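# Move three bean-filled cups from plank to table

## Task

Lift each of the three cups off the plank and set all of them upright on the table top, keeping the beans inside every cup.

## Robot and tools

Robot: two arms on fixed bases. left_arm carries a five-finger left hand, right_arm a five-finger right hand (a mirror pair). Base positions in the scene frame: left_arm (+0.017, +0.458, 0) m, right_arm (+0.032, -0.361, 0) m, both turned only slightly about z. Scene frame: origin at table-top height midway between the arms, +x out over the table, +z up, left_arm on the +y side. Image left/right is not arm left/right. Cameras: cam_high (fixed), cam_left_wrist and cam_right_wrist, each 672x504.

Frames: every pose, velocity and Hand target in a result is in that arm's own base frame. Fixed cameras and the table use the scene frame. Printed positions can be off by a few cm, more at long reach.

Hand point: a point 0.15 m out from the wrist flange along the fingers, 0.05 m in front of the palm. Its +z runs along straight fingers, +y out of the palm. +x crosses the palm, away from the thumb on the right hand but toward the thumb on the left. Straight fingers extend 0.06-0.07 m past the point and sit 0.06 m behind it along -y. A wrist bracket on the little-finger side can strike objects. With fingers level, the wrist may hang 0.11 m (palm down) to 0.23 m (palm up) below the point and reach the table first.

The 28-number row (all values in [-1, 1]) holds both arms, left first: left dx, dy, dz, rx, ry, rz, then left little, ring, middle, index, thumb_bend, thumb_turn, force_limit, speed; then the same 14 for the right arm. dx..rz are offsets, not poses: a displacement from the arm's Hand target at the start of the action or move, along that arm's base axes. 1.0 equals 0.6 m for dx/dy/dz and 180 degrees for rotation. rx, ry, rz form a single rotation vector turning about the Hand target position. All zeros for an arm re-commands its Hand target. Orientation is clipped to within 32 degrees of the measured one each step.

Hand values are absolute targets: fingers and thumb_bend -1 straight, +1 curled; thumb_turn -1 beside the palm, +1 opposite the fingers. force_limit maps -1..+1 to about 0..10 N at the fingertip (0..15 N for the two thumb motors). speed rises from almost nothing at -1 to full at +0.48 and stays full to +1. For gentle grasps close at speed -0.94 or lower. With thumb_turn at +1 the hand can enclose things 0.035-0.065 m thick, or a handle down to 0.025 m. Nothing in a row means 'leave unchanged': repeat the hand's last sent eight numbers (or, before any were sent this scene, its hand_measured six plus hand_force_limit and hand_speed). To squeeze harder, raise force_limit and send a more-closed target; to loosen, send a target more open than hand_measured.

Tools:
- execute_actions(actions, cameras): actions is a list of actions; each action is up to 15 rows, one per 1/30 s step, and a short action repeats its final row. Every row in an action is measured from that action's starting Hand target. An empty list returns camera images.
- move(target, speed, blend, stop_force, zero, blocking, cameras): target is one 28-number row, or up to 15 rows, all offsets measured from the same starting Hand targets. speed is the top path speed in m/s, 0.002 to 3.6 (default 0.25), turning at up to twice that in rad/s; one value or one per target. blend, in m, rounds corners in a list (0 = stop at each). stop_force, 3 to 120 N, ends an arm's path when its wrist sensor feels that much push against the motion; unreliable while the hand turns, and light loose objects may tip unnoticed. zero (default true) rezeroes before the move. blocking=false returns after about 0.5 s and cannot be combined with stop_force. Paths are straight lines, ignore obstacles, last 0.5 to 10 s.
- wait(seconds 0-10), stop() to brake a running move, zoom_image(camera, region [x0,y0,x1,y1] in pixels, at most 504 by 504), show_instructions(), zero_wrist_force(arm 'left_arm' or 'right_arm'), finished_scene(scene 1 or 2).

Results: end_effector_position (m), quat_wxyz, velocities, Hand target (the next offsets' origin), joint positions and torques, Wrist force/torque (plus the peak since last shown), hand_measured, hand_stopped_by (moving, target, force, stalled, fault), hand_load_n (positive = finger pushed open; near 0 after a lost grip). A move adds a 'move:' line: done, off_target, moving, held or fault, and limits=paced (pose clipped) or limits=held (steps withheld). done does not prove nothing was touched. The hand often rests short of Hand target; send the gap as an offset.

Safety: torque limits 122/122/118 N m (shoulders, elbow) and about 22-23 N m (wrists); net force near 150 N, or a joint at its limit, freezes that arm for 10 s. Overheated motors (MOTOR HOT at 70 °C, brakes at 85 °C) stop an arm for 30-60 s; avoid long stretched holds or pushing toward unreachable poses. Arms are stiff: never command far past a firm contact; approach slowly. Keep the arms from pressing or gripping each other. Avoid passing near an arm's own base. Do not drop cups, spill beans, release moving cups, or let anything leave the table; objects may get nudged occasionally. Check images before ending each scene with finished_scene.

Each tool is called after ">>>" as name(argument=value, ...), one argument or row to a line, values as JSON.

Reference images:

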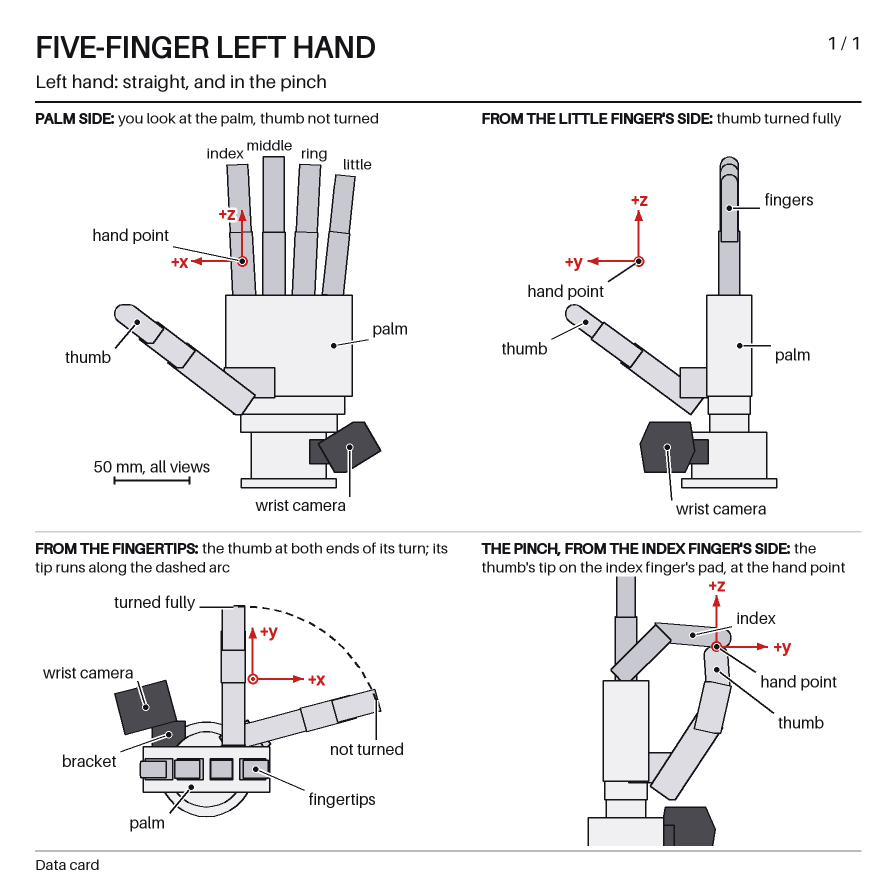

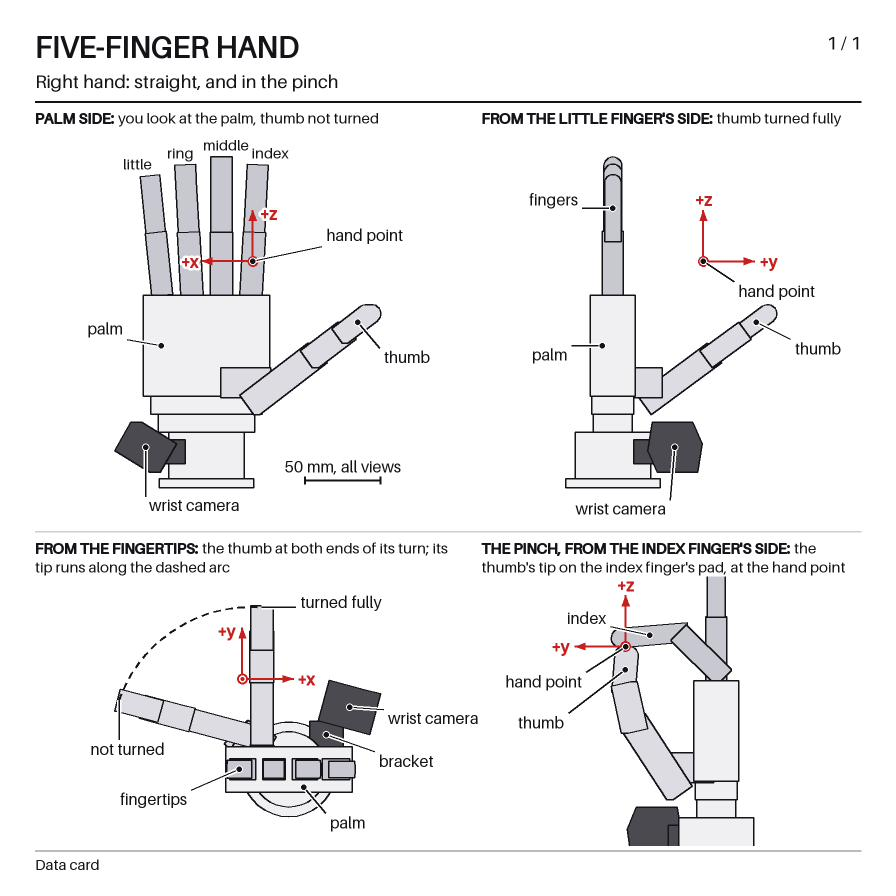

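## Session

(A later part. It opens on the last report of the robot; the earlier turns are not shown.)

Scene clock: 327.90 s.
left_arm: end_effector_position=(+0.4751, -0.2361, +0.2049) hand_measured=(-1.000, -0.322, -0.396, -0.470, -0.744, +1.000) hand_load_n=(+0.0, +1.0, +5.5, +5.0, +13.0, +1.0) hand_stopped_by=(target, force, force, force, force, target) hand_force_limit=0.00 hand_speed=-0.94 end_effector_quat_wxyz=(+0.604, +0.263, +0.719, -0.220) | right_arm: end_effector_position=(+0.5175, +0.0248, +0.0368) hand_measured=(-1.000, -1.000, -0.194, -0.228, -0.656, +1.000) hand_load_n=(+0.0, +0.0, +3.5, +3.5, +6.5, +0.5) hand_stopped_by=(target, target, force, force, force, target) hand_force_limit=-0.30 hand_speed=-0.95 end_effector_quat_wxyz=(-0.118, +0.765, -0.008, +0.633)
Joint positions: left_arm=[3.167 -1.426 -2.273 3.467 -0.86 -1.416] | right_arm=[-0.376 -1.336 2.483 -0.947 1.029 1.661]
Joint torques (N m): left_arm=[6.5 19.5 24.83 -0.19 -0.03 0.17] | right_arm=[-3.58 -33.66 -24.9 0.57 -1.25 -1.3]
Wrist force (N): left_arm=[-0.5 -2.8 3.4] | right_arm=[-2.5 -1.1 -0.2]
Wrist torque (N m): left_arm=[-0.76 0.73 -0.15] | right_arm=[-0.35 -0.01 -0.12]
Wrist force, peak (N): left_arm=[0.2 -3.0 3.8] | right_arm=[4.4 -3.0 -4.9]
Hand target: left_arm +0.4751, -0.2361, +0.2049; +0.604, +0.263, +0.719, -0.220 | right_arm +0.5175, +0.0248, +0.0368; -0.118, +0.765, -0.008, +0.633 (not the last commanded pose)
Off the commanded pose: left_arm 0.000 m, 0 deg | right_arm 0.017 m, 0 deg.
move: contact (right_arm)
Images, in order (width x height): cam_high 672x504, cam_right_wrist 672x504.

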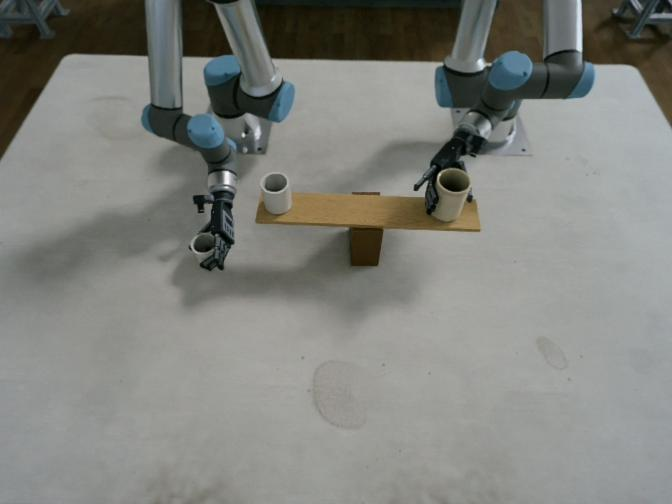

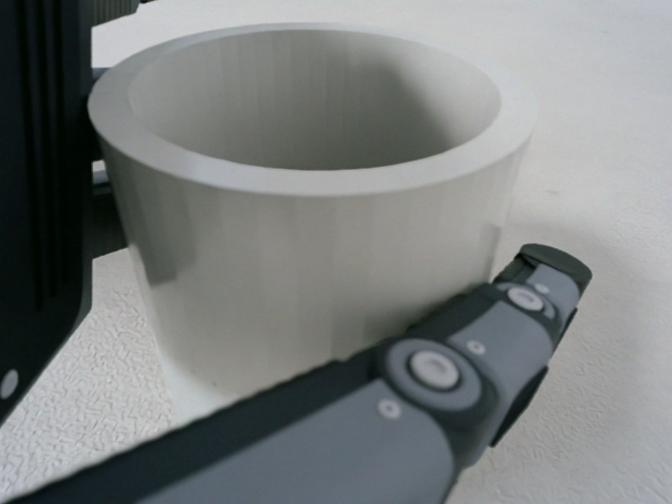

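>>> move(
  target=[
    [0, 0, 0, 0, 0, 0, -1, 0.3, 0.3, 0.3, 0.3, 1, 0.0, -0.94, 0, 0, -0.006, 0, 0, 0, -1, -1, 0.5, 0.45, 0.45, 1, -0.3, -0.95],
  ],
  speed=0.01,
  stop_force=3,
)

>>> execute_actions(
  actions=[
    [[0, 0, 0, 0, 0, 0, -1, 0.3, 0.3, 0.3, 0.3, 1, 0.0, -0.94, 0, 0, 0, 0, 0, 0, -1, -1, -0.35, -0.4, -0.75, 1, -0.3, -0.9]],
  ],
  cameras=["cam_high", "cam_right_wrist"],
)

>>> zoom_image(
  camera="cam_high",
  region=[160, 190, 270, 300],
)

Scene clock: 332.83 s.
left_arm: end_effector_position=(+0.4751, -0.2361, +0.2049) hand_measured=(-1.000, -0.322, -0.396, -0.470, -0.744, +1.000) hand_load_n=(+0.5, +1.0, +5.5, +5.5, +13.0, +1.0) hand_stopped_by=(target, force, force, force, force, target) hand_force_limit=0.00 hand_speed=-0.94 end_effector_quat_wxyz=(+0.604, +0.263, +0.719, -0.220) | right_arm: end_effector_position=(+0.5176, +0.0247, +0.0364) hand_measured=(-1.000, -1.000, -0.194, -0.228, -0.656, +1.000) hand_load_n=(+0.0, +0.0, +3.5, +3.5, +6.5, +0.0) hand_stopped_by=(target, target, force, force, force, target) hand_force_limit=-0.30 hand_speed=-0.95 end_effector_quat_wxyz=(-0.118, +0.765, -0.008, +0.633)
Joint positions: left_arm=[3.167 -1.426 -2.273 3.467 -0.86 -1.416] | right_arm=[-0.376 -1.335 2.483 -0.949 1.029 1.661]
Joint torques (N m): left_arm=[6.26 17.95 25.42 -0.03 0.01 0.1] | right_arm=[-2.89 -32.03 -13.95 1.28 -1.29 -1.16]
Wrist force (N): left_arm=[-0.1 -2.9 3.5] | right_arm=[0.7 -2.4 -1.6]
Wrist torque (N m): left_arm=[-0.78 0.75 -0.16] | right_arm=[-0.31 0.07 -0.13]
Wrist force, peak (N): left_arm=[0.5 -3.1 3.8] | right_arm=[4.1 -5.6 -4.2]
Hand target: left_arm +0.4751, -0.2361, +0.2049; +0.604, +0.263, +0.719, -0.220 | right_arm +0.5176, +0.0247, +0.0365; -0.118, +0.765, -0.008, +0.633 (not the last commanded pose)
Off the commanded pose: left_arm 0.000 m, 0 deg | right_arm 0.003 m, 0 deg.
move: contact (right_arm)

Scene clock: 333.77 s.
left_arm: end_effector_position=(+0.4751, -0.2361, +0.2049) hand_measured=(-1.000, -0.322, -0.396, -0.470, -0.744, +1.000) hand_load_n=(+0.0, +1.0, +5.0, +5.5, +13.5, +1.5) hand_stopped_by=(target, force, force, force, force, target) hand_force_limit=0.00 hand_speed=-0.94 end_effector_quat_wxyz=(+0.604, +0.263, +0.719, -0.220) | right_arm: end_effector_position=(+0.5176, +0.0247, +0.0365) hand_measured=(-1.000, -1.000, -0.350, -0.400, -0.750, +1.000) hand_load_n=(+0.0, +0.0, +0.0, +0.0, +0.0, +0.0) hand_stopped_by=(target, target, target, target, target, target) hand_force_limit=-0.30 hand_speed=-0.90 end_effector_quat_wxyz=(-0.118, +0.765, -0.008, +0.633)
Joint positions: left_arm=[3.167 -1.426 -2.273 3.467 -0.86 -1.416] | right_arm=[-0.376 -1.335 2.483 -0.949 1.029 1.661]
Joint torques (N m): left_arm=[6.63 18.46 25.24 -0.09 0.03 -0.01] | right_arm=[-3 -31 -23.62 -1.54 -1.34 -1]
Wrist force (N): left_arm=[-0.8 -2.8 3.3] | right_arm=[-0.7 -2.5 -0.9]
Wrist torque (N m): left_arm=[-0.76 0.76 -0.16] | right_arm=[-0.36 0.00 -0.15]
Wrist force, peak (N): left_arm=[0.3 -2.9 3.7] | right_arm=[1.4 -2.6 -1.2]
Hand target: left_arm +0.4751, -0.2361, +0.2049; +0.604, +0.263, +0.719, -0.220 | right_arm +0.5176, +0.0247, +0.0365; -0.118, +0.765, -0.008, +0.633
Off the commanded pose: left_arm 0.000 m, 0 deg | right_arm 0.000 m, 0 deg.
Step readings (end_effector_position of left_arm | right_arm):
0: (+0.4751, -0.2361, +0.2049) | (+0.5176, +0.0247, +0.0364)
1: (+0.4751, -0.2361, +0.2049) | (+0.5176, +0.0247, +0.0364)
2: (+0.4751, -0.2361, +0.2049) | (+0.5176, +0.0247, +0.0364)
4: (+0.4751, -0.2361, +0.2049) | (+0.5176, +0.0247, +0.0364)
8: (+0.4751, -0.2361, +0.2049) | (+0.5176, +0.0247, +0.0364)
15: (+0.4751, -0.2361, +0.2049) | (+0.5176, +0.0247, +0.0364)
Images, in order (width x height): cam_high 672x504, cam_right_wrist 672x504.

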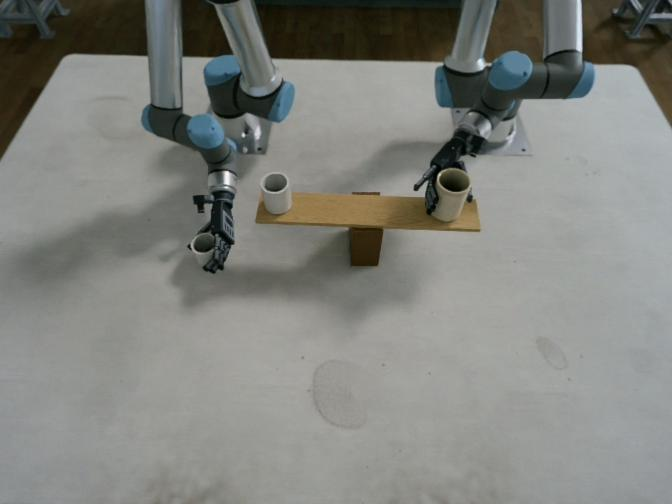

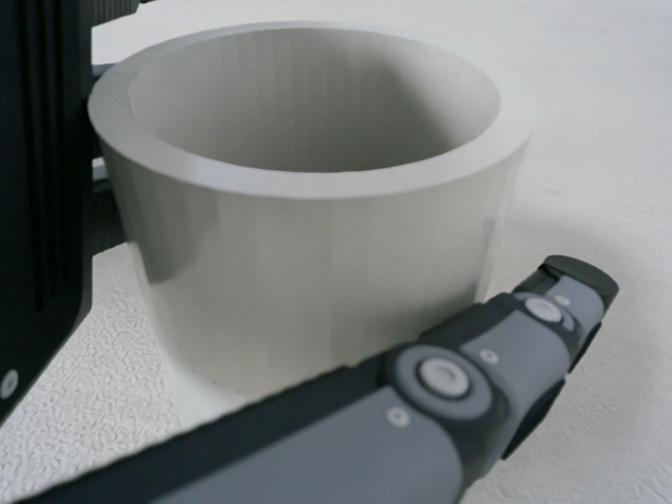

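Scaled by 4.582 from the camera's 672x504 image, which has a finer 960x720 frame.

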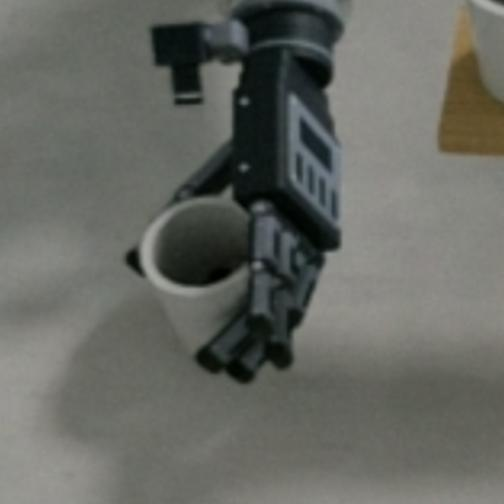

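>>> execute_actions(
  actions=[
    [[0, 0, 0, 0, 0, 0, -1, 0.3, 0.3, 0.3, 0.3, 1, 0.0, -0.94, 0, 0, 0, 0, 0, 0, -1, -1, -1, -1, -1, 1, -0.3, -0.7]],
  ],
  cameras=["cam_high", "cam_right_wrist"],
)

>>> zoom_image(
  camera="cam_high",
  region=[160, 190, 270, 300],
)

Scene clock: 336.50 s.
left_arm: end_effector_position=(+0.4751, -0.2361, +0.2049) hand_measured=(-1.000, -0.322, -0.396, -0.470, -0.744, +1.000) hand_load_n=(+0.0, +1.0, +5.5, +5.5, +13.0, +1.0) hand_stopped_by=(target, force, force, force, force, target) hand_force_limit=0.00 hand_speed=-0.94 end_effector_quat_wxyz=(+0.604, +0.263, +0.719, -0.220) | right_arm: end_effector_position=(+0.5176, +0.0247, +0.0365) hand_measured=(-1.000, -1.000, -1.000, -1.000, -1.000, +1.000) hand_load_n=(+0.0, +0.0, +0.0, +0.0, +0.0, +0.0) hand_stopped_by=(target, target, target, target, target, target) hand_force_limit=-0.30 hand_speed=-0.70 end_effector_quat_wxyz=(-0.118, +0.765, -0.008, +0.633)
Joint positions: left_arm=[3.167 -1.426 -2.273 3.467 -0.86 -1.416] | right_arm=[-0.376 -1.335 2.483 -0.949 1.029 1.661]
Joint torques (N m): left_arm=[6.34 18.37 25.07 0.08 -0.01 0.16] | right_arm=[-2.64 -31.01 -23.59 -2.51 -1.23 0.05]
Wrist force (N): left_arm=[-0.2 -2.7 3.3] | right_arm=[-0.7 -2.6 -0.9]
Wrist torque (N m): left_arm=[-0.72 0.73 -0.16] | right_arm=[-0.40 -0.02 -0.15]
Wrist force, peak (N): left_arm=[-0.6 -3.0 3.7] | right_arm=[-0.7 -2.6 -0.9]
Hand target: left_arm +0.4751, -0.2361, +0.2049; +0.604, +0.263, +0.719, -0.220 | right_arm +0.5176, +0.0247, +0.0365; -0.118, +0.765, -0.008, +0.633
Off the commanded pose: left_arm 0.000 m, 0 deg | right_arm 0.000 m, 0 deg.
Step readings (end_effector_position of left_arm | right_arm):
0: (+0.4751, -0.2361, +0.2049) | (+0.5176, +0.0247, +0.0365)
1: (+0.4751, -0.2361, +0.2049) | (+0.5176, +0.0247, +0.0365)
2: (+0.4751, -0.2361, +0.2049) | (+0.5176, +0.0247, +0.0365)
4: (+0.4751, -0.2361, +0.2049) | (+0.5176, +0.0247, +0.0365)
8: (+0.4751, -0.2361, +0.2049) | (+0.5176, +0.0247, +0.0365)
15: (+0.4751, -0.2361, +0.2049) | (+0.5176, +0.0247, +0.0365)
Images, in order (width x height): cam_high 672x504, cam_right_wrist 672x504.

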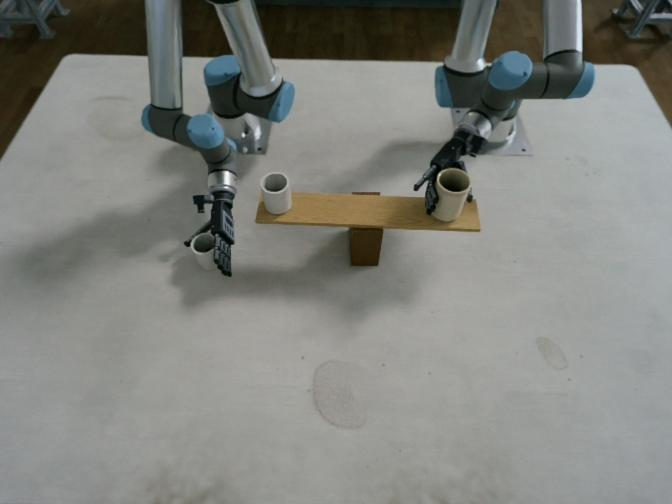

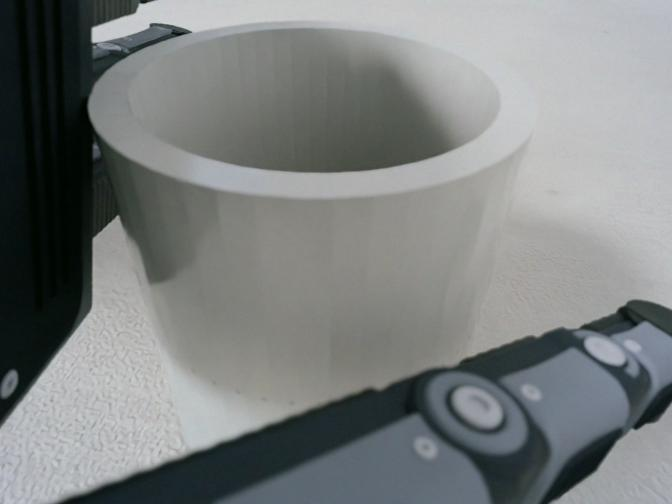

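Scaled by 4.582 from the camera's 672x504 image, which has a finer 960x720 frame.

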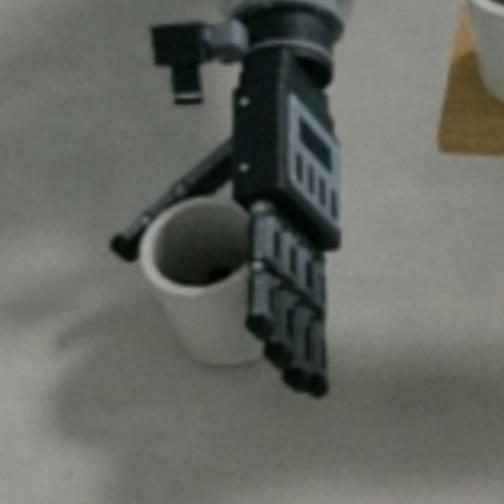

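>>> move(
  target=[
    [0, 0, 0, 0, 0, 0, -1, 0.3, 0.3, 0.3, 0.3, 1, 0.0, -0.94, -0.02, 0.009, 0, 0, 0, 0, -1, -1, -1, -1, -1, 1, -0.3, -0.7],
    [0, 0, 0, 0, 0, 0, -1, 0.3, 0.3, 0.3, 0.3, 1, 0.0, -0.94, -0.2, 0.0, 0, 0, 0, 0, -1, -1, -1, -1, -1, 1, -0.3, -0.7],
  ],
  speed=0.05,
  cameras=["cam_high", "cam_right_wrist"],
)

>>> zoom_image(
  camera="cam_high",
  region=[150, 150, 290, 290],
)

Scene clock: 342.63 s.
left_arm: end_effector_position=(+0.4751, -0.2361, +0.2049) hand_measured=(-1.000, -0.322, -0.396, -0.470, -0.744, +1.000) hand_load_n=(+0.0, +1.0, +5.5, +5.5, +13.0, +1.5) hand_stopped_by=(target, force, force, force, force, target) hand_force_limit=0.00 hand_speed=-0.94 end_effector_quat_wxyz=(+0.604, +0.263, +0.719, -0.220) | right_arm: end_effector_position=(+0.4228, +0.0264, +0.0362) hand_measured=(-1.000, -1.000, -1.000, -1.000, -1.000, +1.000) hand_load_n=(+0.0, +0.0, +0.0, +0.0, +0.0, +0.5) hand_stopped_by=(target, target, target, target, target, target) hand_force_limit=-0.30 hand_speed=-0.70 end_effector_quat_wxyz=(-0.117, +0.765, -0.008, +0.633) end_effector_velocity=(+0.000, +0.001, +0.000) end_effector_angular_velocity=(+0.000, +0.000, +0.003)
Joint positions: left_arm=[3.167 -1.426 -2.273 3.467 -0.86 -1.416] | right_arm=[-0.615 -1.528 2.764 -0.996 0.798 1.596]
Joint velocities: left_arm=[within noise] | right_arm=[0.005 0.001 -0.002 -0.001 0.003 0.001]
Joint torques (N m): left_arm=[6.48 18.68 24.25 -0.02 0.07 0.1] | right_arm=[8.05 -1.06 -21.98 -2.71 1.79 1.39]
Wrist force (N): left_arm=[0.3 -3.0 3.5] | right_arm=[-0.9 -1.5 -0.8]
Wrist torque (N m): left_arm=[-0.78 0.72 -0.14] | right_arm=[-0.32 0.00 -0.11]
Wrist force, peak (N): left_arm=[0.0 -2.9 3.8] | right_arm=[-1.2 -1.9 -2.4]
Hand target: left_arm +0.4751, -0.2361, +0.2049; +0.604, +0.263, +0.719, -0.220 | right_arm +0.4228, +0.0264, +0.0362; -0.117, +0.765, -0.008, +0.633 (not the last commanded pose)
Off the commanded pose: left_arm 0.000 m, 0 deg | right_arm 0.025 m, 0 deg.
move: held (right_arm; a check stopped the path); path passed 1 of 2 targets; limits=held
pose unreachable (right arm): on one or more control steps of this call, first in action 0 (counted from 0), this arm could not follow its commanded pose, so it was not sent that pose on those steps. It may still have moved: this result reports where it is.
cause: moving toward the commanded pose would bring two parts of the arm too close to each other (joints 3 (elbow) to 5 (wrist 2) lie between them).
Images, in order (width x height): cam_high 672x504, cam_right_wrist 672x504.

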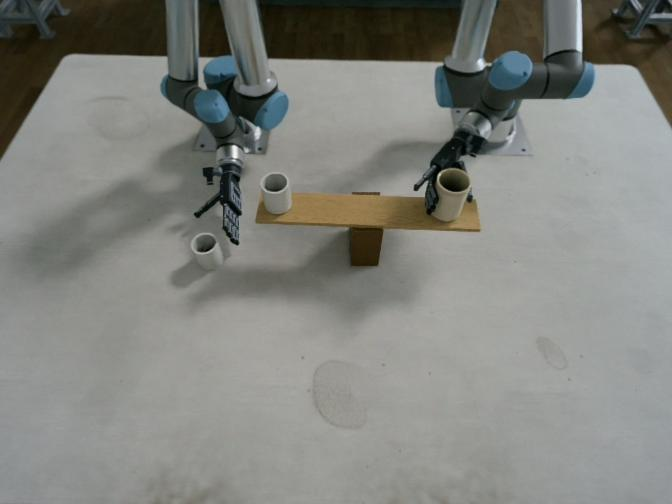

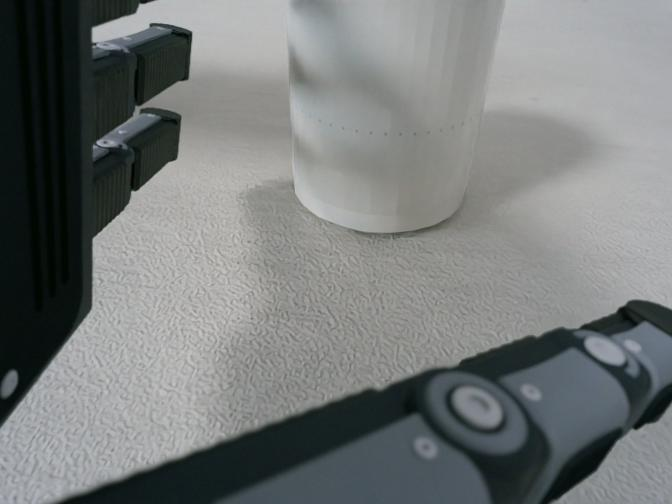

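Scaled by 3.600 from the camera's 672x504 image, which has a finer 960x720 frame.

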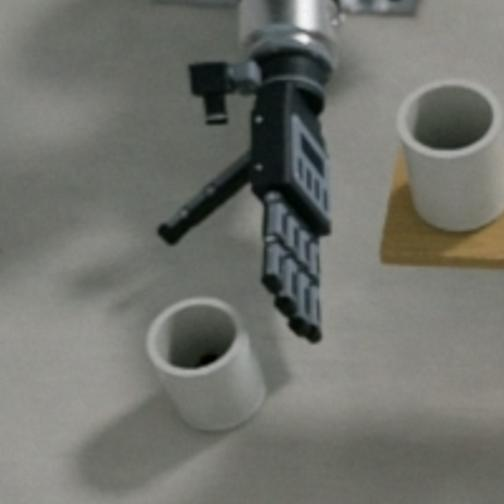

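>>> move(
  target=[
    [0, 0, 0, 0, 0, 0, -1, 0.3, 0.3, 0.3, 0.3, 1, 0.0, -0.94, 0, 0, 0.573, 0, 0, 0, -1, -1, -1, -1, -1, 1, -0.3, -0.7],
  ],
  speed=0.15,
)

Scene clock: 350.53 s.
left_arm: end_effector_position=(+0.4751, -0.2361, +0.2049) hand_measured=(-1.000, -0.322, -0.396, -0.470, -0.744, +1.000) hand_load_n=(+0.0, +1.0, +5.5, +5.0, +13.0, +1.5) hand_stopped_by=(target, force, force, force, force, target) hand_force_limit=0.00 hand_speed=-0.94 end_effector_quat_wxyz=(+0.604, +0.263, +0.719, -0.220) | right_arm: end_effector_position=(+0.4228, +0.0264, +0.3799) hand_measured=(-1.000, -1.000, -1.000, -1.000, -1.000, +1.000) hand_load_n=(+0.0, +0.0, +0.0, +0.0, +0.0, +0.0) hand_stopped_by=(target, target, target, target, target, target) hand_force_limit=-0.30 hand_speed=-0.70 end_effector_quat_wxyz=(-0.117, +0.765, -0.008, +0.633)
Joint positions: left_arm=[3.167 -1.426 -2.273 3.467 -0.86 -1.416] | right_arm=[-0.614 -2.177 2.052 0.364 0.799 1.596]
Joint torques (N m): left_arm=[6.63 18.56 24.77 0.14 0.03 0.14] | right_arm=[-6.57 12.44 -37.62 1.38 -2.83 -2.11]
Wrist force (N): left_arm=[0.3 -3.1 3.5] | right_arm=[-0.9 -1.1 -0.7]
Wrist torque (N m): left_arm=[-0.80 0.72 -0.14] | right_arm=[-0.26 0.04 -0.10]
Wrist force, peak (N): left_arm=[0.1 -3.0 3.8] | right_arm=[-0.8 -1.7 -0.9]
Hand target: left_arm +0.4751, -0.2361, +0.2049; +0.604, +0.263, +0.719, -0.220 | right_arm +0.4228, +0.0264, +0.3800; -0.117, +0.765, -0.008, +0.633
Off the commanded pose: left_arm 0.000 m, 0 deg | right_arm 0.000 m, 0 deg.
move: done

>>> move(
  target=[
    [0, 0, 0, 0, 0, 0, -1, 0.3, 0.3, 0.3, 0.3, 1, 0.0, -0.94, -0.1797, 0.2648, 0, -0.0605, -0.0085, 0, -1, -1, -1, -1, -1, 1, -0.3, -0.7],
    [0, 0, 0, 0, 0, 0, -1, 0.3, 0.3, 0.3, 0.3, 1, 0.0, -0.94, -0.1797, 0.2648, -0.2, -0.0605, -0.0085, 0, -1, -1, -1, -1, -1, 1, -0.3, -0.7],
  ],
  speed=0.15,
  cameras=["cam_high", "cam_right_wrist"],
)

>>> zoom_image(
  camera="cam_high",
  region=[200, 90, 340, 230],
)

Scene clock: 357.87 s.
left_arm: end_effector_position=(+0.4751, -0.2361, +0.2049) hand_measured=(-1.000, -0.322, -0.396, -0.470, -0.744, +1.000) hand_load_n=(+0.0, +0.5, +5.5, +5.5, +13.0, +1.5) hand_stopped_by=(target, force, force, force, force, target) hand_force_limit=0.00 hand_speed=-0.94 end_effector_quat_wxyz=(+0.604, +0.263, +0.719, -0.220) | right_arm: end_effector_position=(+0.3150, +0.1853, +0.2600) hand_measured=(-1.000, -1.000, -1.000, -1.000, -1.000, +1.000) hand_load_n=(+0.0, +0.0, +0.0, +0.0, +0.0, +0.0) hand_stopped_by=(target, target, target, target, target, target) hand_force_limit=-0.30 hand_speed=-0.70 end_effector_quat_wxyz=(-0.044, +0.764, +0.054, +0.641)
Joint positions: left_arm=[3.167 -1.426 -2.273 3.467 -0.86 -1.416] | right_arm=[0.617 -2.001 2.305 -0.109 2.041 1.659]
Joint torques (N m): left_arm=[6.37 18.67 24.83 0 0.05 0.08] | right_arm=[6.85 5.96 -7.32 -3.05 2.47 -1.46]
Wrist force (N): left_arm=[-0.4 -2.8 3.5] | right_arm=[-0.4 -1.3 -0.1]
Wrist torque (N m): left_arm=[-0.76 0.74 -0.16] | right_arm=[-0.32 -0.06 -0.17]
Wrist force, peak (N): left_arm=[0.3 -3.1 3.7] | right_arm=[-0.6 -2.0 -0.7]
Hand target: left_arm +0.4751, -0.2361, +0.2049; +0.604, +0.263, +0.719, -0.220 | right_arm +0.3150, +0.1853, +0.2600; -0.044, +0.764, +0.054, +0.642
Off the commanded pose: left_arm 0.000 m, 0 deg | right_arm 0.000 m, 0 deg.
move: done
Images, in order (width x height): cam_high 672x504, cam_right_wrist 672x504.

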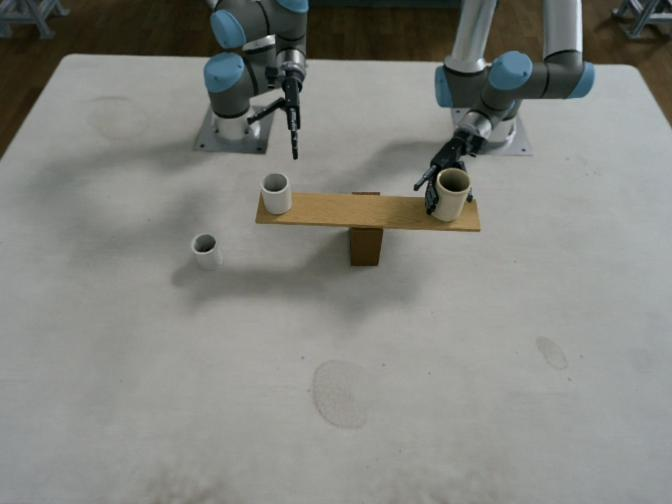

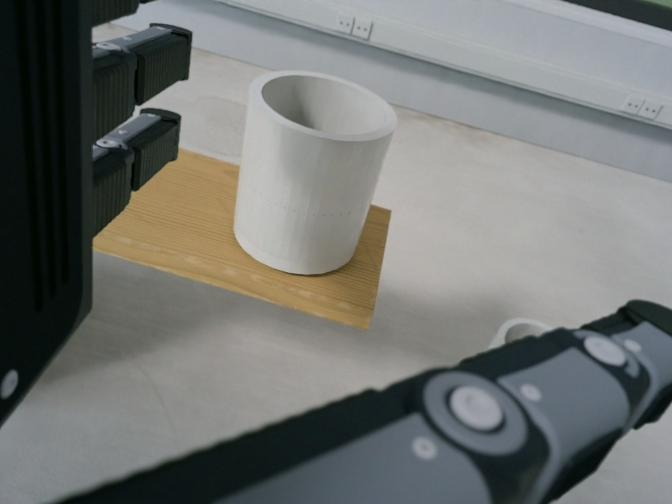

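Scaled by 3.600 from the camera's 672x504 image, which has a finer 960x720 frame.

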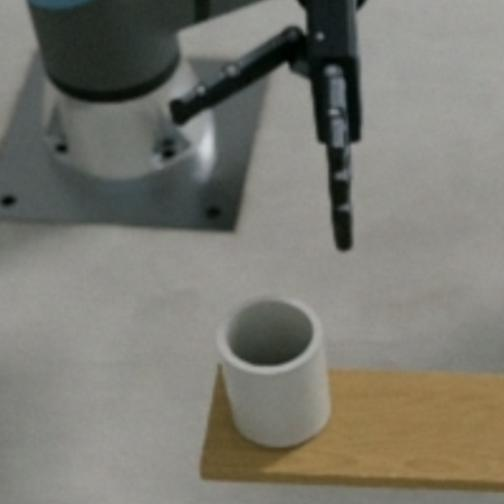

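>>> move(
  target=[
    [0, 0, 0, 0, 0, 0, -1, 0.3, 0.3, 0.3, 0.3, 1, 0.0, -0.94, 0, 0, -0.1167, 0, 0, 0, -1, -1, -1, -1, -1, 1, -0.3, -0.7],
    [0, 0, 0, 0, 0, 0, -1, 0.3, 0.3, 0.3, 0.3, 1, 0.0, -0.94, 0.15, 0.0224, -0.1167, 0, 0, 0, -1, -1, -1, -1, -1, 1, -0.3, -0.7],
  ],
  speed=0.08,
  stop_force=5,
  cameras=["cam_high", "cam_right_wrist"],
)

>>> zoom_image(
  camera="cam_high",
  region=[200, 90, 340, 230],
)

Scene clock: 364.77 s.
left_arm: end_effector_position=(+0.4751, -0.2361, +0.2049) hand_measured=(-1.000, -0.322, -0.396, -0.470, -0.744, +1.000) hand_load_n=(+0.0, +1.0, +5.0, +5.5, +13.0, +1.5) hand_stopped_by=(target, force, force, force, force, target) hand_force_limit=0.00 hand_speed=-0.94 end_effector_quat_wxyz=(+0.604, +0.263, +0.719, -0.220) | right_arm: end_effector_position=(+0.4050, +0.1987, +0.1899) hand_measured=(-1.000, -1.000, -1.000, -1.000, -1.000, +1.000) hand_load_n=(+0.0, +0.0, +0.0, +0.0, +0.0, +0.5) hand_stopped_by=(target, target, target, target, target, target) hand_force_limit=-0.30 hand_speed=-0.70 end_effector_quat_wxyz=(-0.044, +0.764, +0.054, +0.642)
Joint positions: left_arm=[3.167 -1.426 -2.273 3.467 -0.86 -1.416] | right_arm=[0.453 -1.726 2.324 -0.415 1.88 1.626]
Joint torques (N m): left_arm=[5.05 17.94 25.41 0.14 -0.09 -0.05] | right_arm=[-6.38 -2.85 -35.29 -3.21 -2.29 -1.97]
Wrist force (N): left_arm=[-0.6 -2.8 3.3] | right_arm=[-0.3 -1.4 -0.5]
Wrist torque (N m): left_arm=[-0.75 0.73 -0.15] | right_arm=[-0.31 -0.03 -0.07]
Wrist force, peak (N): left_arm=[-0.3 -3.0 3.7] | right_arm=[-1.8 -3.1 -0.9]
Hand target: left_arm +0.4751, -0.2361, +0.2049; +0.604, +0.263, +0.719, -0.220 | right_arm +0.4050, +0.1987, +0.1899; -0.044, +0.764, +0.054, +0.642
Off the commanded pose: left_arm 0.000 m, 0 deg | right_arm 0.000 m, 0 deg.
move: done
Images, in order (width x height): cam_high 672x504, cam_right_wrist 672x504.

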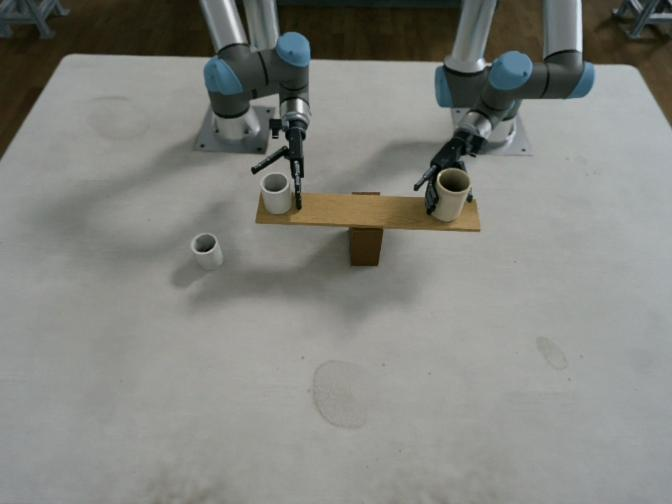

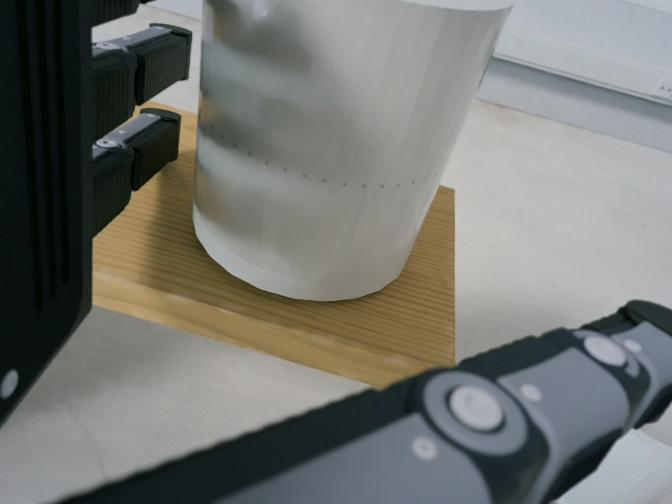

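Scaled by 3.600 from the camera's 672x504 image, which has a finer 960x720 frame.

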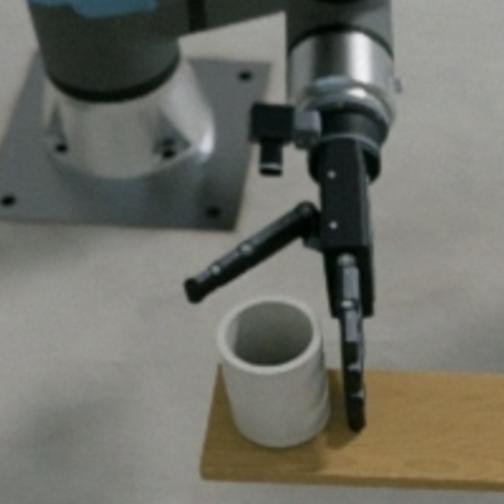

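>>> move(
  target=[
    [0, 0, 0, 0, 0, 0, -1, 0.3, 0.3, 0.3, 0.3, 1, 0.0, -0.94, 0.05, 0.0075, 0, 0, 0, 0, -1, -1, -1, -1, -1, 1, -0.3, -0.7],
    [0, 0, 0, 0, 0, 0, -1, 0.3, 0.3, 0.3, 0.3, 1, 0.0, -0.94, 0.0693, 0.0112, 0, 0, 0, 0, -1, -1, -1, -1, -1, 1, -0.3, -0.7],
  ],
  speed=0.03,
  stop_force=3,
  cameras=["cam_high", "cam_right_wrist"],
)

>>> zoom_image(
  camera="cam_high",
  region=[200, 90, 340, 230],
)

Scene clock: 369.30 s.
left_arm: end_effector_position=(+0.4751, -0.2361, +0.2049) hand_measured=(-1.000, -0.322, -0.396, -0.470, -0.744, +1.000) hand_load_n=(+0.0, +0.5, +5.5, +5.5, +13.0, +1.5) hand_stopped_by=(target, force, force, force, force, target) hand_force_limit=0.00 hand_speed=-0.94 end_effector_quat_wxyz=(+0.604, +0.263, +0.719, -0.220) | right_arm: end_effector_position=(+0.4466, +0.2054, +0.1899) hand_measured=(-1.000, -1.000, -1.000, -1.000, -1.000, +1.000) hand_load_n=(+0.0, +0.0, +0.0, +0.0, +0.0, +0.0) hand_stopped_by=(target, target, target, target, target, target) hand_force_limit=-0.30 hand_speed=-0.70 end_effector_quat_wxyz=(-0.044, +0.764, +0.054, +0.642)
Joint positions: left_arm=[3.167 -1.426 -2.273 3.467 -0.86 -1.416] | right_arm=[0.409 -1.637 2.248 -0.431 1.837 1.618]
Joint torques (N m): left_arm=[4.93 18.32 23.97 0.11 -0.02 -0.11] | right_arm=[-6.4 -6.69 -35.07 -3.28 -2.35 -2.12]
Wrist force (N): left_arm=[-0.3 -2.8 3.4] | right_arm=[-0.5 -1.2 -0.4]
Wrist torque (N m): left_arm=[-0.75 0.73 -0.16] | right_arm=[-0.30 -0.03 -0.06]
Wrist force, peak (N): left_arm=[0.3 -2.9 3.8] | right_arm=[-0.7 -1.6 -0.4]
Hand target: left_arm +0.4751, -0.2361, +0.2049; +0.604, +0.263, +0.719, -0.220 | right_arm +0.4466, +0.2054, +0.1899; -0.044, +0.764, +0.054, +0.642
Off the commanded pose: left_arm 0.000 m, 0 deg | right_arm 0.000 m, 0 deg.
move: done
Images, in order (width x height): cam_high 672x504, cam_right_wrist 672x504.

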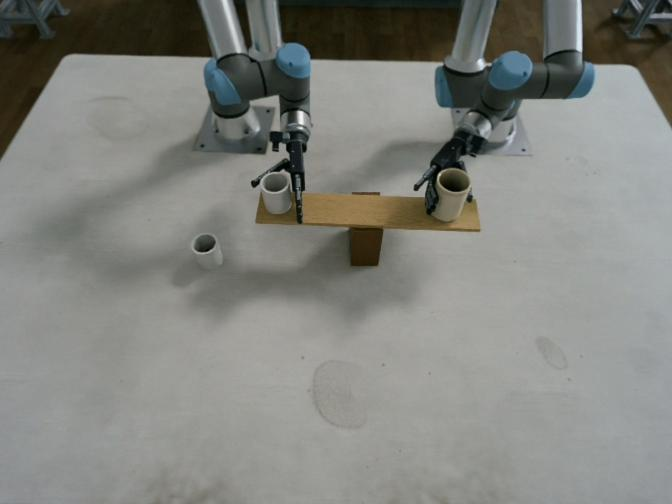

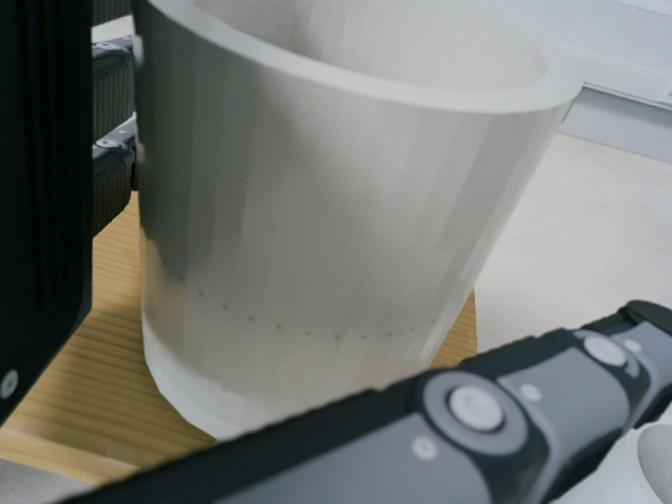

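Scaled by 3.600 from the camera's 672x504 image, which has a finer 960x720 frame.

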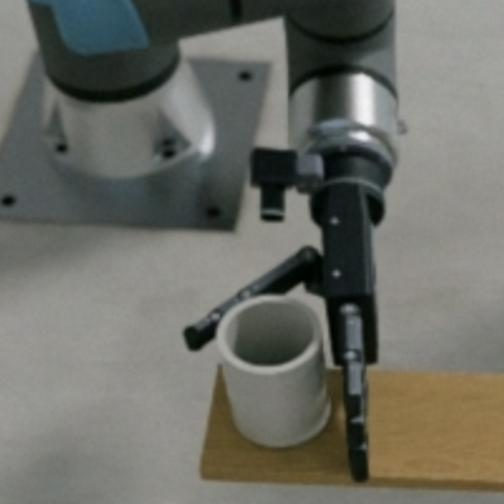

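>>> execute_actions(
  actions=[
    [[0, 0, 0, 0, 0, 0, -1, 0.3, 0.3, 0.3, 0.3, 1, 0.0, -0.94, 0, 0, 0, 0, 0, 0, -1, 0.2, 0.2, 0.2, 0.2, 1, -0.8, -0.93]],
  ],
)

>>> wait(
  seconds=3,
  cameras=["cam_high", "cam_right_wrist"],
)

>>> zoom_image(
  camera="cam_high",
  region=[200, 90, 340, 230],
)

Scene clock: 374.30 s.
left_arm: end_effector_position=(+0.4751, -0.2361, +0.2049) hand_measured=(-1.000, -0.322, -0.396, -0.470, -0.744, +1.000) hand_load_n=(+0.0, +1.0, +5.5, +5.5, +13.0, +1.5) hand_stopped_by=(target, force, force, force, force, target) hand_force_limit=0.00 hand_speed=-0.94 end_effector_quat_wxyz=(+0.604, +0.263, +0.719, -0.220) | right_arm: end_effector_position=(+0.4466, +0.2054, +0.1899) hand_measured=(-1.000, -0.332, -0.332, -0.338, -0.660, +1.000) hand_load_n=(+0.0, +0.0, +0.0, +2.0, +1.5, +0.5) hand_stopped_by=(target, moving, moving, force, force, target) hand_force_limit=-0.80 hand_speed=-0.93 end_effector_quat_wxyz=(-0.044, +0.764, +0.054, +0.642)
Joint positions: left_arm=[3.167 -1.426 -2.273 3.467 -0.86 -1.416] | right_arm=[0.409 -1.637 2.248 -0.431 1.837 1.618]
Joint torques (N m): left_arm=[5.69 18.5 25.11 0.25 0.06 -0.02] | right_arm=[-4.75 -6.89 -34.92 -2.91 -0.57 -1.7]
Wrist force (N): left_arm=[0.0 -2.7 3.9] | right_arm=[-0.9 -1.3 -0.2]
Wrist torque (N m): left_arm=[-0.76 0.74 -0.13] | right_arm=[-0.28 0.01 -0.04]
Wrist force, peak (N): left_arm=[0.5 -2.6 4.0] | right_arm=[-1.3 -1.6 -0.3]
Hand target: left_arm +0.4751, -0.2361, +0.2049; +0.604, +0.263, +0.719, -0.220 | right_arm +0.4466, +0.2054, +0.1899; -0.044, +0.764, +0.054, +0.642
Off the commanded pose: left_arm 0.000 m, 0 deg | right_arm 0.000 m, 0 deg.
not at rest: the robot was still moving 3 seconds after this call's last action.
Step readings (end_effector_position of left_arm | right_arm):
0: (+0.4751, -0.2361, +0.2049) | (+0.4466, +0.2054, +0.1899)
1: (+0.4751, -0.2361, +0.2049) | (+0.4466, +0.2054, +0.1899)
2: (+0.4751, -0.2361, +0.2049) | (+0.4466, +0.2054, +0.1899)
4: (+0.4751, -0.2361, +0.2049) | (+0.4466, +0.2054, +0.1899)
8: (+0.4751, -0.2361, +0.2049) | (+0.4466, +0.2054, +0.1899)
15: (+0.4751, -0.2361, +0.2049) | (+0.4466, +0.2054, +0.1899)

Scene clock: 377.30 s.
left_arm: end_effector_position=(+0.4751, -0.2361, +0.2049) hand_measured=(-1.000, -0.322, -0.396, -0.470, -0.744, +1.000) hand_load_n=(+0.0, +1.0, +5.5, +5.5, +13.5, +1.0) hand_stopped_by=(target, force, force, force, force, target) hand_force_limit=0.00 hand_speed=-0.94 end_effector_quat_wxyz=(+0.604, +0.263, +0.719, -0.220) | right_arm: end_effector_position=(+0.4466, +0.2054, +0.1899) hand_measured=(-1.000, -0.168, -0.252, -0.338, -0.660, +1.000) hand_load_n=(+0.0, +1.5, +1.5, +1.0, +3.0, +0.5) hand_stopped_by=(target, force, force, force, force, target) hand_force_limit=-0.80 hand_speed=-0.93 end_effector_quat_wxyz=(-0.044, +0.764, +0.054, +0.642)
Joint positions: left_arm=[3.167 -1.426 -2.273 3.467 -0.86 -1.416] | right_arm=[0.409 -1.637 2.248 -0.431 1.837 1.618]
Joint torques (N m): left_arm=[5.52 18.49 24.79 0.3 0.06 -0.13] | right_arm=[-6.27 -7.76 -34.8 -2.78 0.61 -1.8]
Wrist force (N): left_arm=[0.4 -2.8 4.0] | right_arm=[-1.2 -1.7 -0.2]
Wrist torque (N m): left_arm=[-0.78 0.72 -0.13] | right_arm=[-0.34 -0.03 -0.09]
Wrist force, peak (N): left_arm=[0.7 -2.8 4.0] | right_arm=[-1.2 -1.7 -0.2]
Hand target: left_arm +0.4751, -0.2361, +0.2049; +0.604, +0.263, +0.719, -0.220 | right_arm +0.4466, +0.2054, +0.1899; -0.044, +0.764, +0.054, +0.642
Off the commanded pose: left_arm 0.000 m, 0 deg | right_arm 0.000 m, 0 deg.
wait: 3.00 s; at rest by 0.97 s
Images, in order (width x height): cam_high 672x504, cam_right_wrist 672x504.

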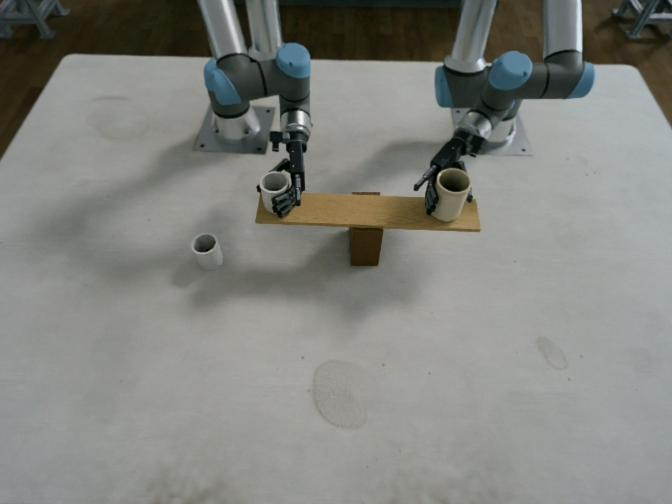

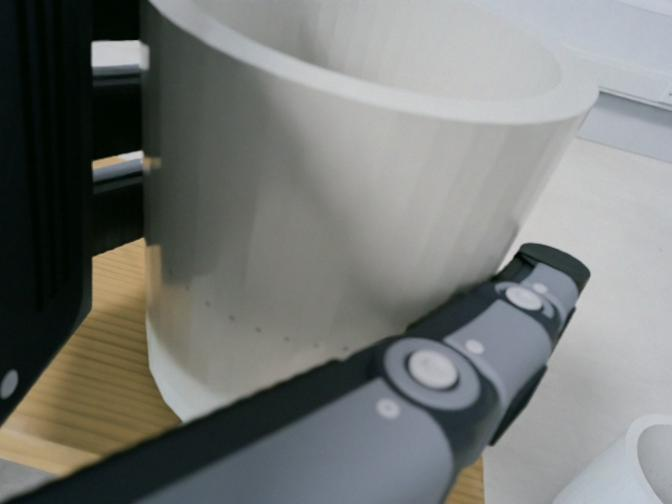

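Scaled by 3.600 from the camera's 672x504 image, which has a finer 960x720 frame.

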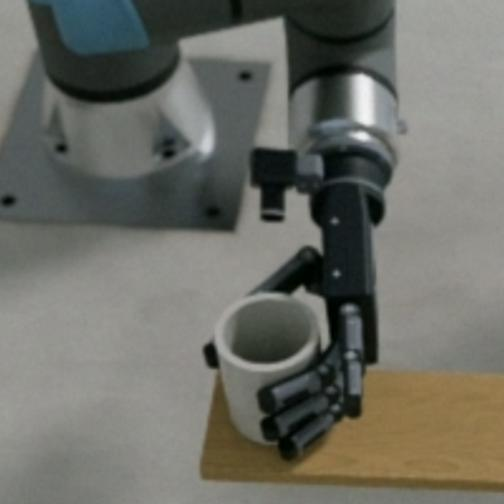

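>>> execute_actions(
  actions=[
    [[0, 0, 0, 0, 0, 0, -1, 0.3, 0.3, 0.3, 0.3, 1, 0.0, -0.94, 0, 0, 0, 0, 0, 0, -1, 0.3, 0.3, 0.3, 0.3, 1, -0.4, -0.95]],
  ],
)

>>> execute_actions(
  actions=[
    [[0, 0, 0, 0, 0, 0, -1, 0.3, 0.3, 0.3, 0.3, 1, 0.0, -0.94, 0, 0, 0, 0, 0, 0, -1, 0.4, 0.4, 0.4, 0.4, 1, -0.1, -0.95]],
  ],
)

>>> wait(
  seconds=1,
  cameras=["cam_high", "cam_right_wrist"],
)

>>> zoom_image(
  camera="cam_high",
  region=[200, 90, 340, 230],
)

Scene clock: 380.17 s.
left_arm: end_effector_position=(+0.4751, -0.2361, +0.2049) hand_measured=(-1.000, -0.322, -0.396, -0.470, -0.744, +1.000) hand_load_n=(+0.0, +1.0, +5.5, +5.5, +13.0, +1.5) hand_stopped_by=(target, force, force, force, force, target) hand_force_limit=0.00 hand_speed=-0.94 end_effector_quat_wxyz=(+0.604, +0.263, +0.719, -0.220) | right_arm: end_effector_position=(+0.4466, +0.2054, +0.1899) hand_measured=(-1.000, -0.150, -0.236, -0.316, -0.660, +1.000) hand_load_n=(+0.0, +3.0, +2.5, +3.0, +7.5, +1.0) hand_stopped_by=(target, force, force, force, force, target) hand_force_limit=-0.40 hand_speed=-0.95 end_effector_quat_wxyz=(-0.044, +0.764, +0.054, +0.642)
Joint positions: left_arm=[3.167 -1.426 -2.273 3.467 -0.86 -1.416] | right_arm=[0.409 -1.637 2.248 -0.431 1.837 1.618]
Joint torques (N m): left_arm=[5.43 18.84 24.38 0.06 0.1 -0.19] | right_arm=[-5.72 -9.67 -33.5 -2.55 0.43 -1.97]
Wrist force (N): left_arm=[0.3 -2.9 3.6] | right_arm=[-1.2 -1.2 -0.2]
Wrist torque (N m): left_arm=[-0.77 0.73 -0.11] | right_arm=[-0.29 -0.06 -0.04]
Wrist force, peak (N): left_arm=[0.6 -2.9 4.1] | right_arm=[-2.1 -1.2 -0.1]
Hand target: left_arm +0.4751, -0.2361, +0.2049; +0.604, +0.263, +0.719, -0.220 | right_arm +0.4466, +0.2054, +0.1899; -0.044, +0.764, +0.054, +0.642
Off the commanded pose: left_arm 0.000 m, 0 deg | right_arm 0.000 m, 0 deg.
Step readings (end_effector_position of left_arm | right_arm):
0: (+0.4751, -0.2361, +0.2049) | (+0.4466, +0.2054, +0.1899)
1: (+0.4751, -0.2361, +0.2049) | (+0.4466, +0.2054, +0.1899)
2: (+0.4751, -0.2361, +0.2049) | (+0.4466, +0.2054, +0.1899)
4: (+0.4751, -0.2361, +0.2049) | (+0.4466, +0.2054, +0.1899)
8: (+0.4751, -0.2361, +0.2049) | (+0.4466, +0.2054, +0.1899)
15: (+0.4751, -0.2361, +0.2049) | (+0.4466, +0.2054, +0.1899)

Scene clock: 380.87 s.
left_arm: end_effector_position=(+0.4751, -0.2361, +0.2049) hand_measured=(-1.000, -0.322, -0.396, -0.470, -0.744, +1.000) hand_load_n=(+0.0, +1.0, +5.5, +5.5, +13.0, +1.5) hand_stopped_by=(target, force, force, force, force, target) hand_force_limit=0.00 hand_speed=-0.94 end_effector_quat_wxyz=(+0.604, +0.263, +0.719, -0.220) | right_arm: end_effector_position=(+0.4466, +0.2054, +0.1899) hand_measured=(-1.000, -0.136, -0.218, -0.298, -0.662, +1.000) hand_load_n=(+0.0, +3.5, +5.0, +5.0, +12.5, +1.0) hand_stopped_by=(target, force, force, force, force, target) hand_force_limit=-0.10 hand_speed=-0.95 end_effector_quat_wxyz=(-0.044, +0.764, +0.054, +0.642)
Joint positions: left_arm=[3.167 -1.426 -2.273 3.467 -0.86 -1.416] | right_arm=[0.409 -1.637 2.248 -0.431 1.837 1.618]
Joint torques (N m): left_arm=[5.81 17.72 24.89 0.25 0.07 -0.06] | right_arm=[-5.69 -9.27 -33.49 -2.59 0.53 -1.76]
Wrist force (N): left_arm=[0.1 -2.8 3.8] | right_arm=[-1.6 -1.0 -0.5]
Wrist torque (N m): left_arm=[-0.76 0.77 -0.14] | right_arm=[-0.26 -0.02 -0.05]
Wrist force, peak (N): left_arm=[1.4 -3.0 3.9] | right_arm=[-1.9 -1.5 0.0]
Hand target: left_arm +0.4751, -0.2361, +0.2049; +0.604, +0.263, +0.719, -0.220 | right_arm +0.4466, +0.2054, +0.1899; -0.044, +0.764, +0.054, +0.642
Off the commanded pose: left_arm 0.000 m, 0 deg | right_arm 0.000 m, 0 deg.
Step readings (end_effector_position of left_arm | right_arm):
0: (+0.4751, -0.2361, +0.2049) | (+0.4466, +0.2054, +0.1899)
1: (+0.4751, -0.2361, +0.2049) | (+0.4466, +0.2054, +0.1899)
2: (+0.4751, -0.2361, +0.2049) | (+0.4466, +0.2054, +0.1899)
4: (+0.4751, -0.2361, +0.2049) | (+0.4466, +0.2054, +0.1899)
8: (+0.4751, -0.2361, +0.2049) | (+0.4466, +0.2054, +0.1899)
15: (+0.4751, -0.2361, +0.2049) | (+0.4466, +0.2054, +0.1899)

Scene clock: 381.87 s.
left_arm: end_effector_position=(+0.4751, -0.2361, +0.2049) hand_measured=(-1.000, -0.322, -0.396, -0.470, -0.744, +1.000) hand_load_n=(+0.0, +1.0, +5.5, +5.5, +13.0, +2.0) hand_stopped_by=(target, force, force, force, force, target) hand_force_limit=0.00 hand_speed=-0.94 end_effector_quat_wxyz=(+0.604, +0.263, +0.719, -0.220) | right_arm: end_effector_position=(+0.4466, +0.2054, +0.1899) hand_measured=(-1.000, -0.136, -0.218, -0.298, -0.662, +1.000) hand_load_n=(+0.0, +3.5, +5.0, +5.0, +12.0, +1.0) hand_stopped_by=(target, force, force, force, force, target) hand_force_limit=-0.10 hand_speed=-0.95 end_effector_quat_wxyz=(-0.044, +0.764, +0.054, +0.642)
Joint positions: left_arm=[3.167 -1.426 -2.273 3.467 -0.86 -1.416] | right_arm=[0.409 -1.637 2.248 -0.431 1.837 1.618]
Joint torques (N m): left_arm=[5.67 18.35 24.99 0.2 -0.06 -0.02] | right_arm=[-6.79 -10.11 -34.11 -2.49 0.39 -1.78]
Wrist force (N): left_arm=[1.2 -2.8 3.8] | right_arm=[-2.1 -0.9 -0.3]
Wrist torque (N m): left_arm=[-0.76 0.74 -0.12] | right_arm=[-0.26 -0.04 -0.04]
Wrist force, peak (N): left_arm=[1.1 -3.2 3.8] | right_arm=[-2.4 -0.8 -0.3]
Hand target: left_arm +0.4751, -0.2361, +0.2049; +0.604, +0.263, +0.719, -0.220 | right_arm +0.4466, +0.2054, +0.1899; -0.044, +0.764, +0.054, +0.642
Off the commanded pose: left_arm 0.000 m, 0 deg | right_arm 0.000 m, 0 deg.
wait: 1.00 s; at rest by 0.17 s
Images, in order (width x height): cam_high 672x504, cam_right_wrist 672x504.

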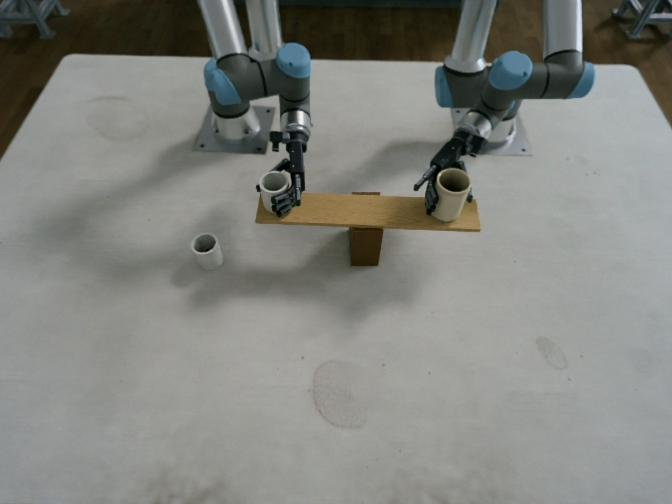

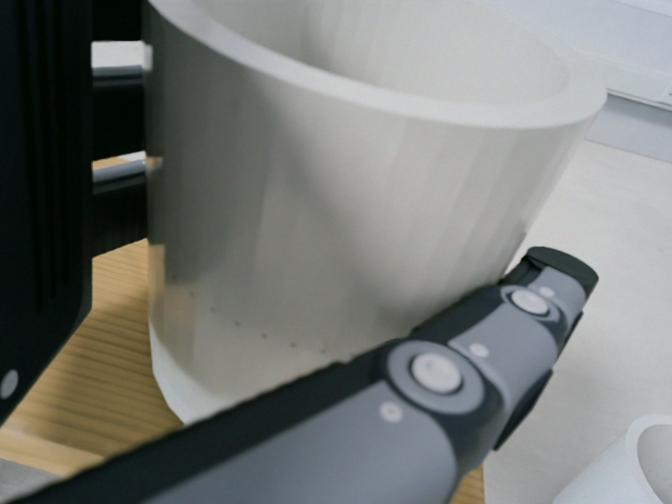

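Scaled by 3.600 from the camera's 672x504 image, which has a finer 960x720 frame.

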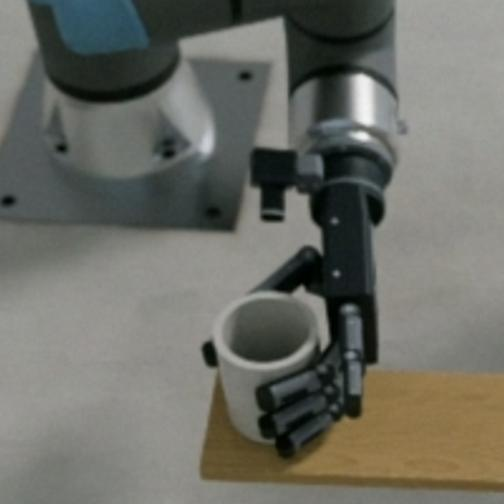

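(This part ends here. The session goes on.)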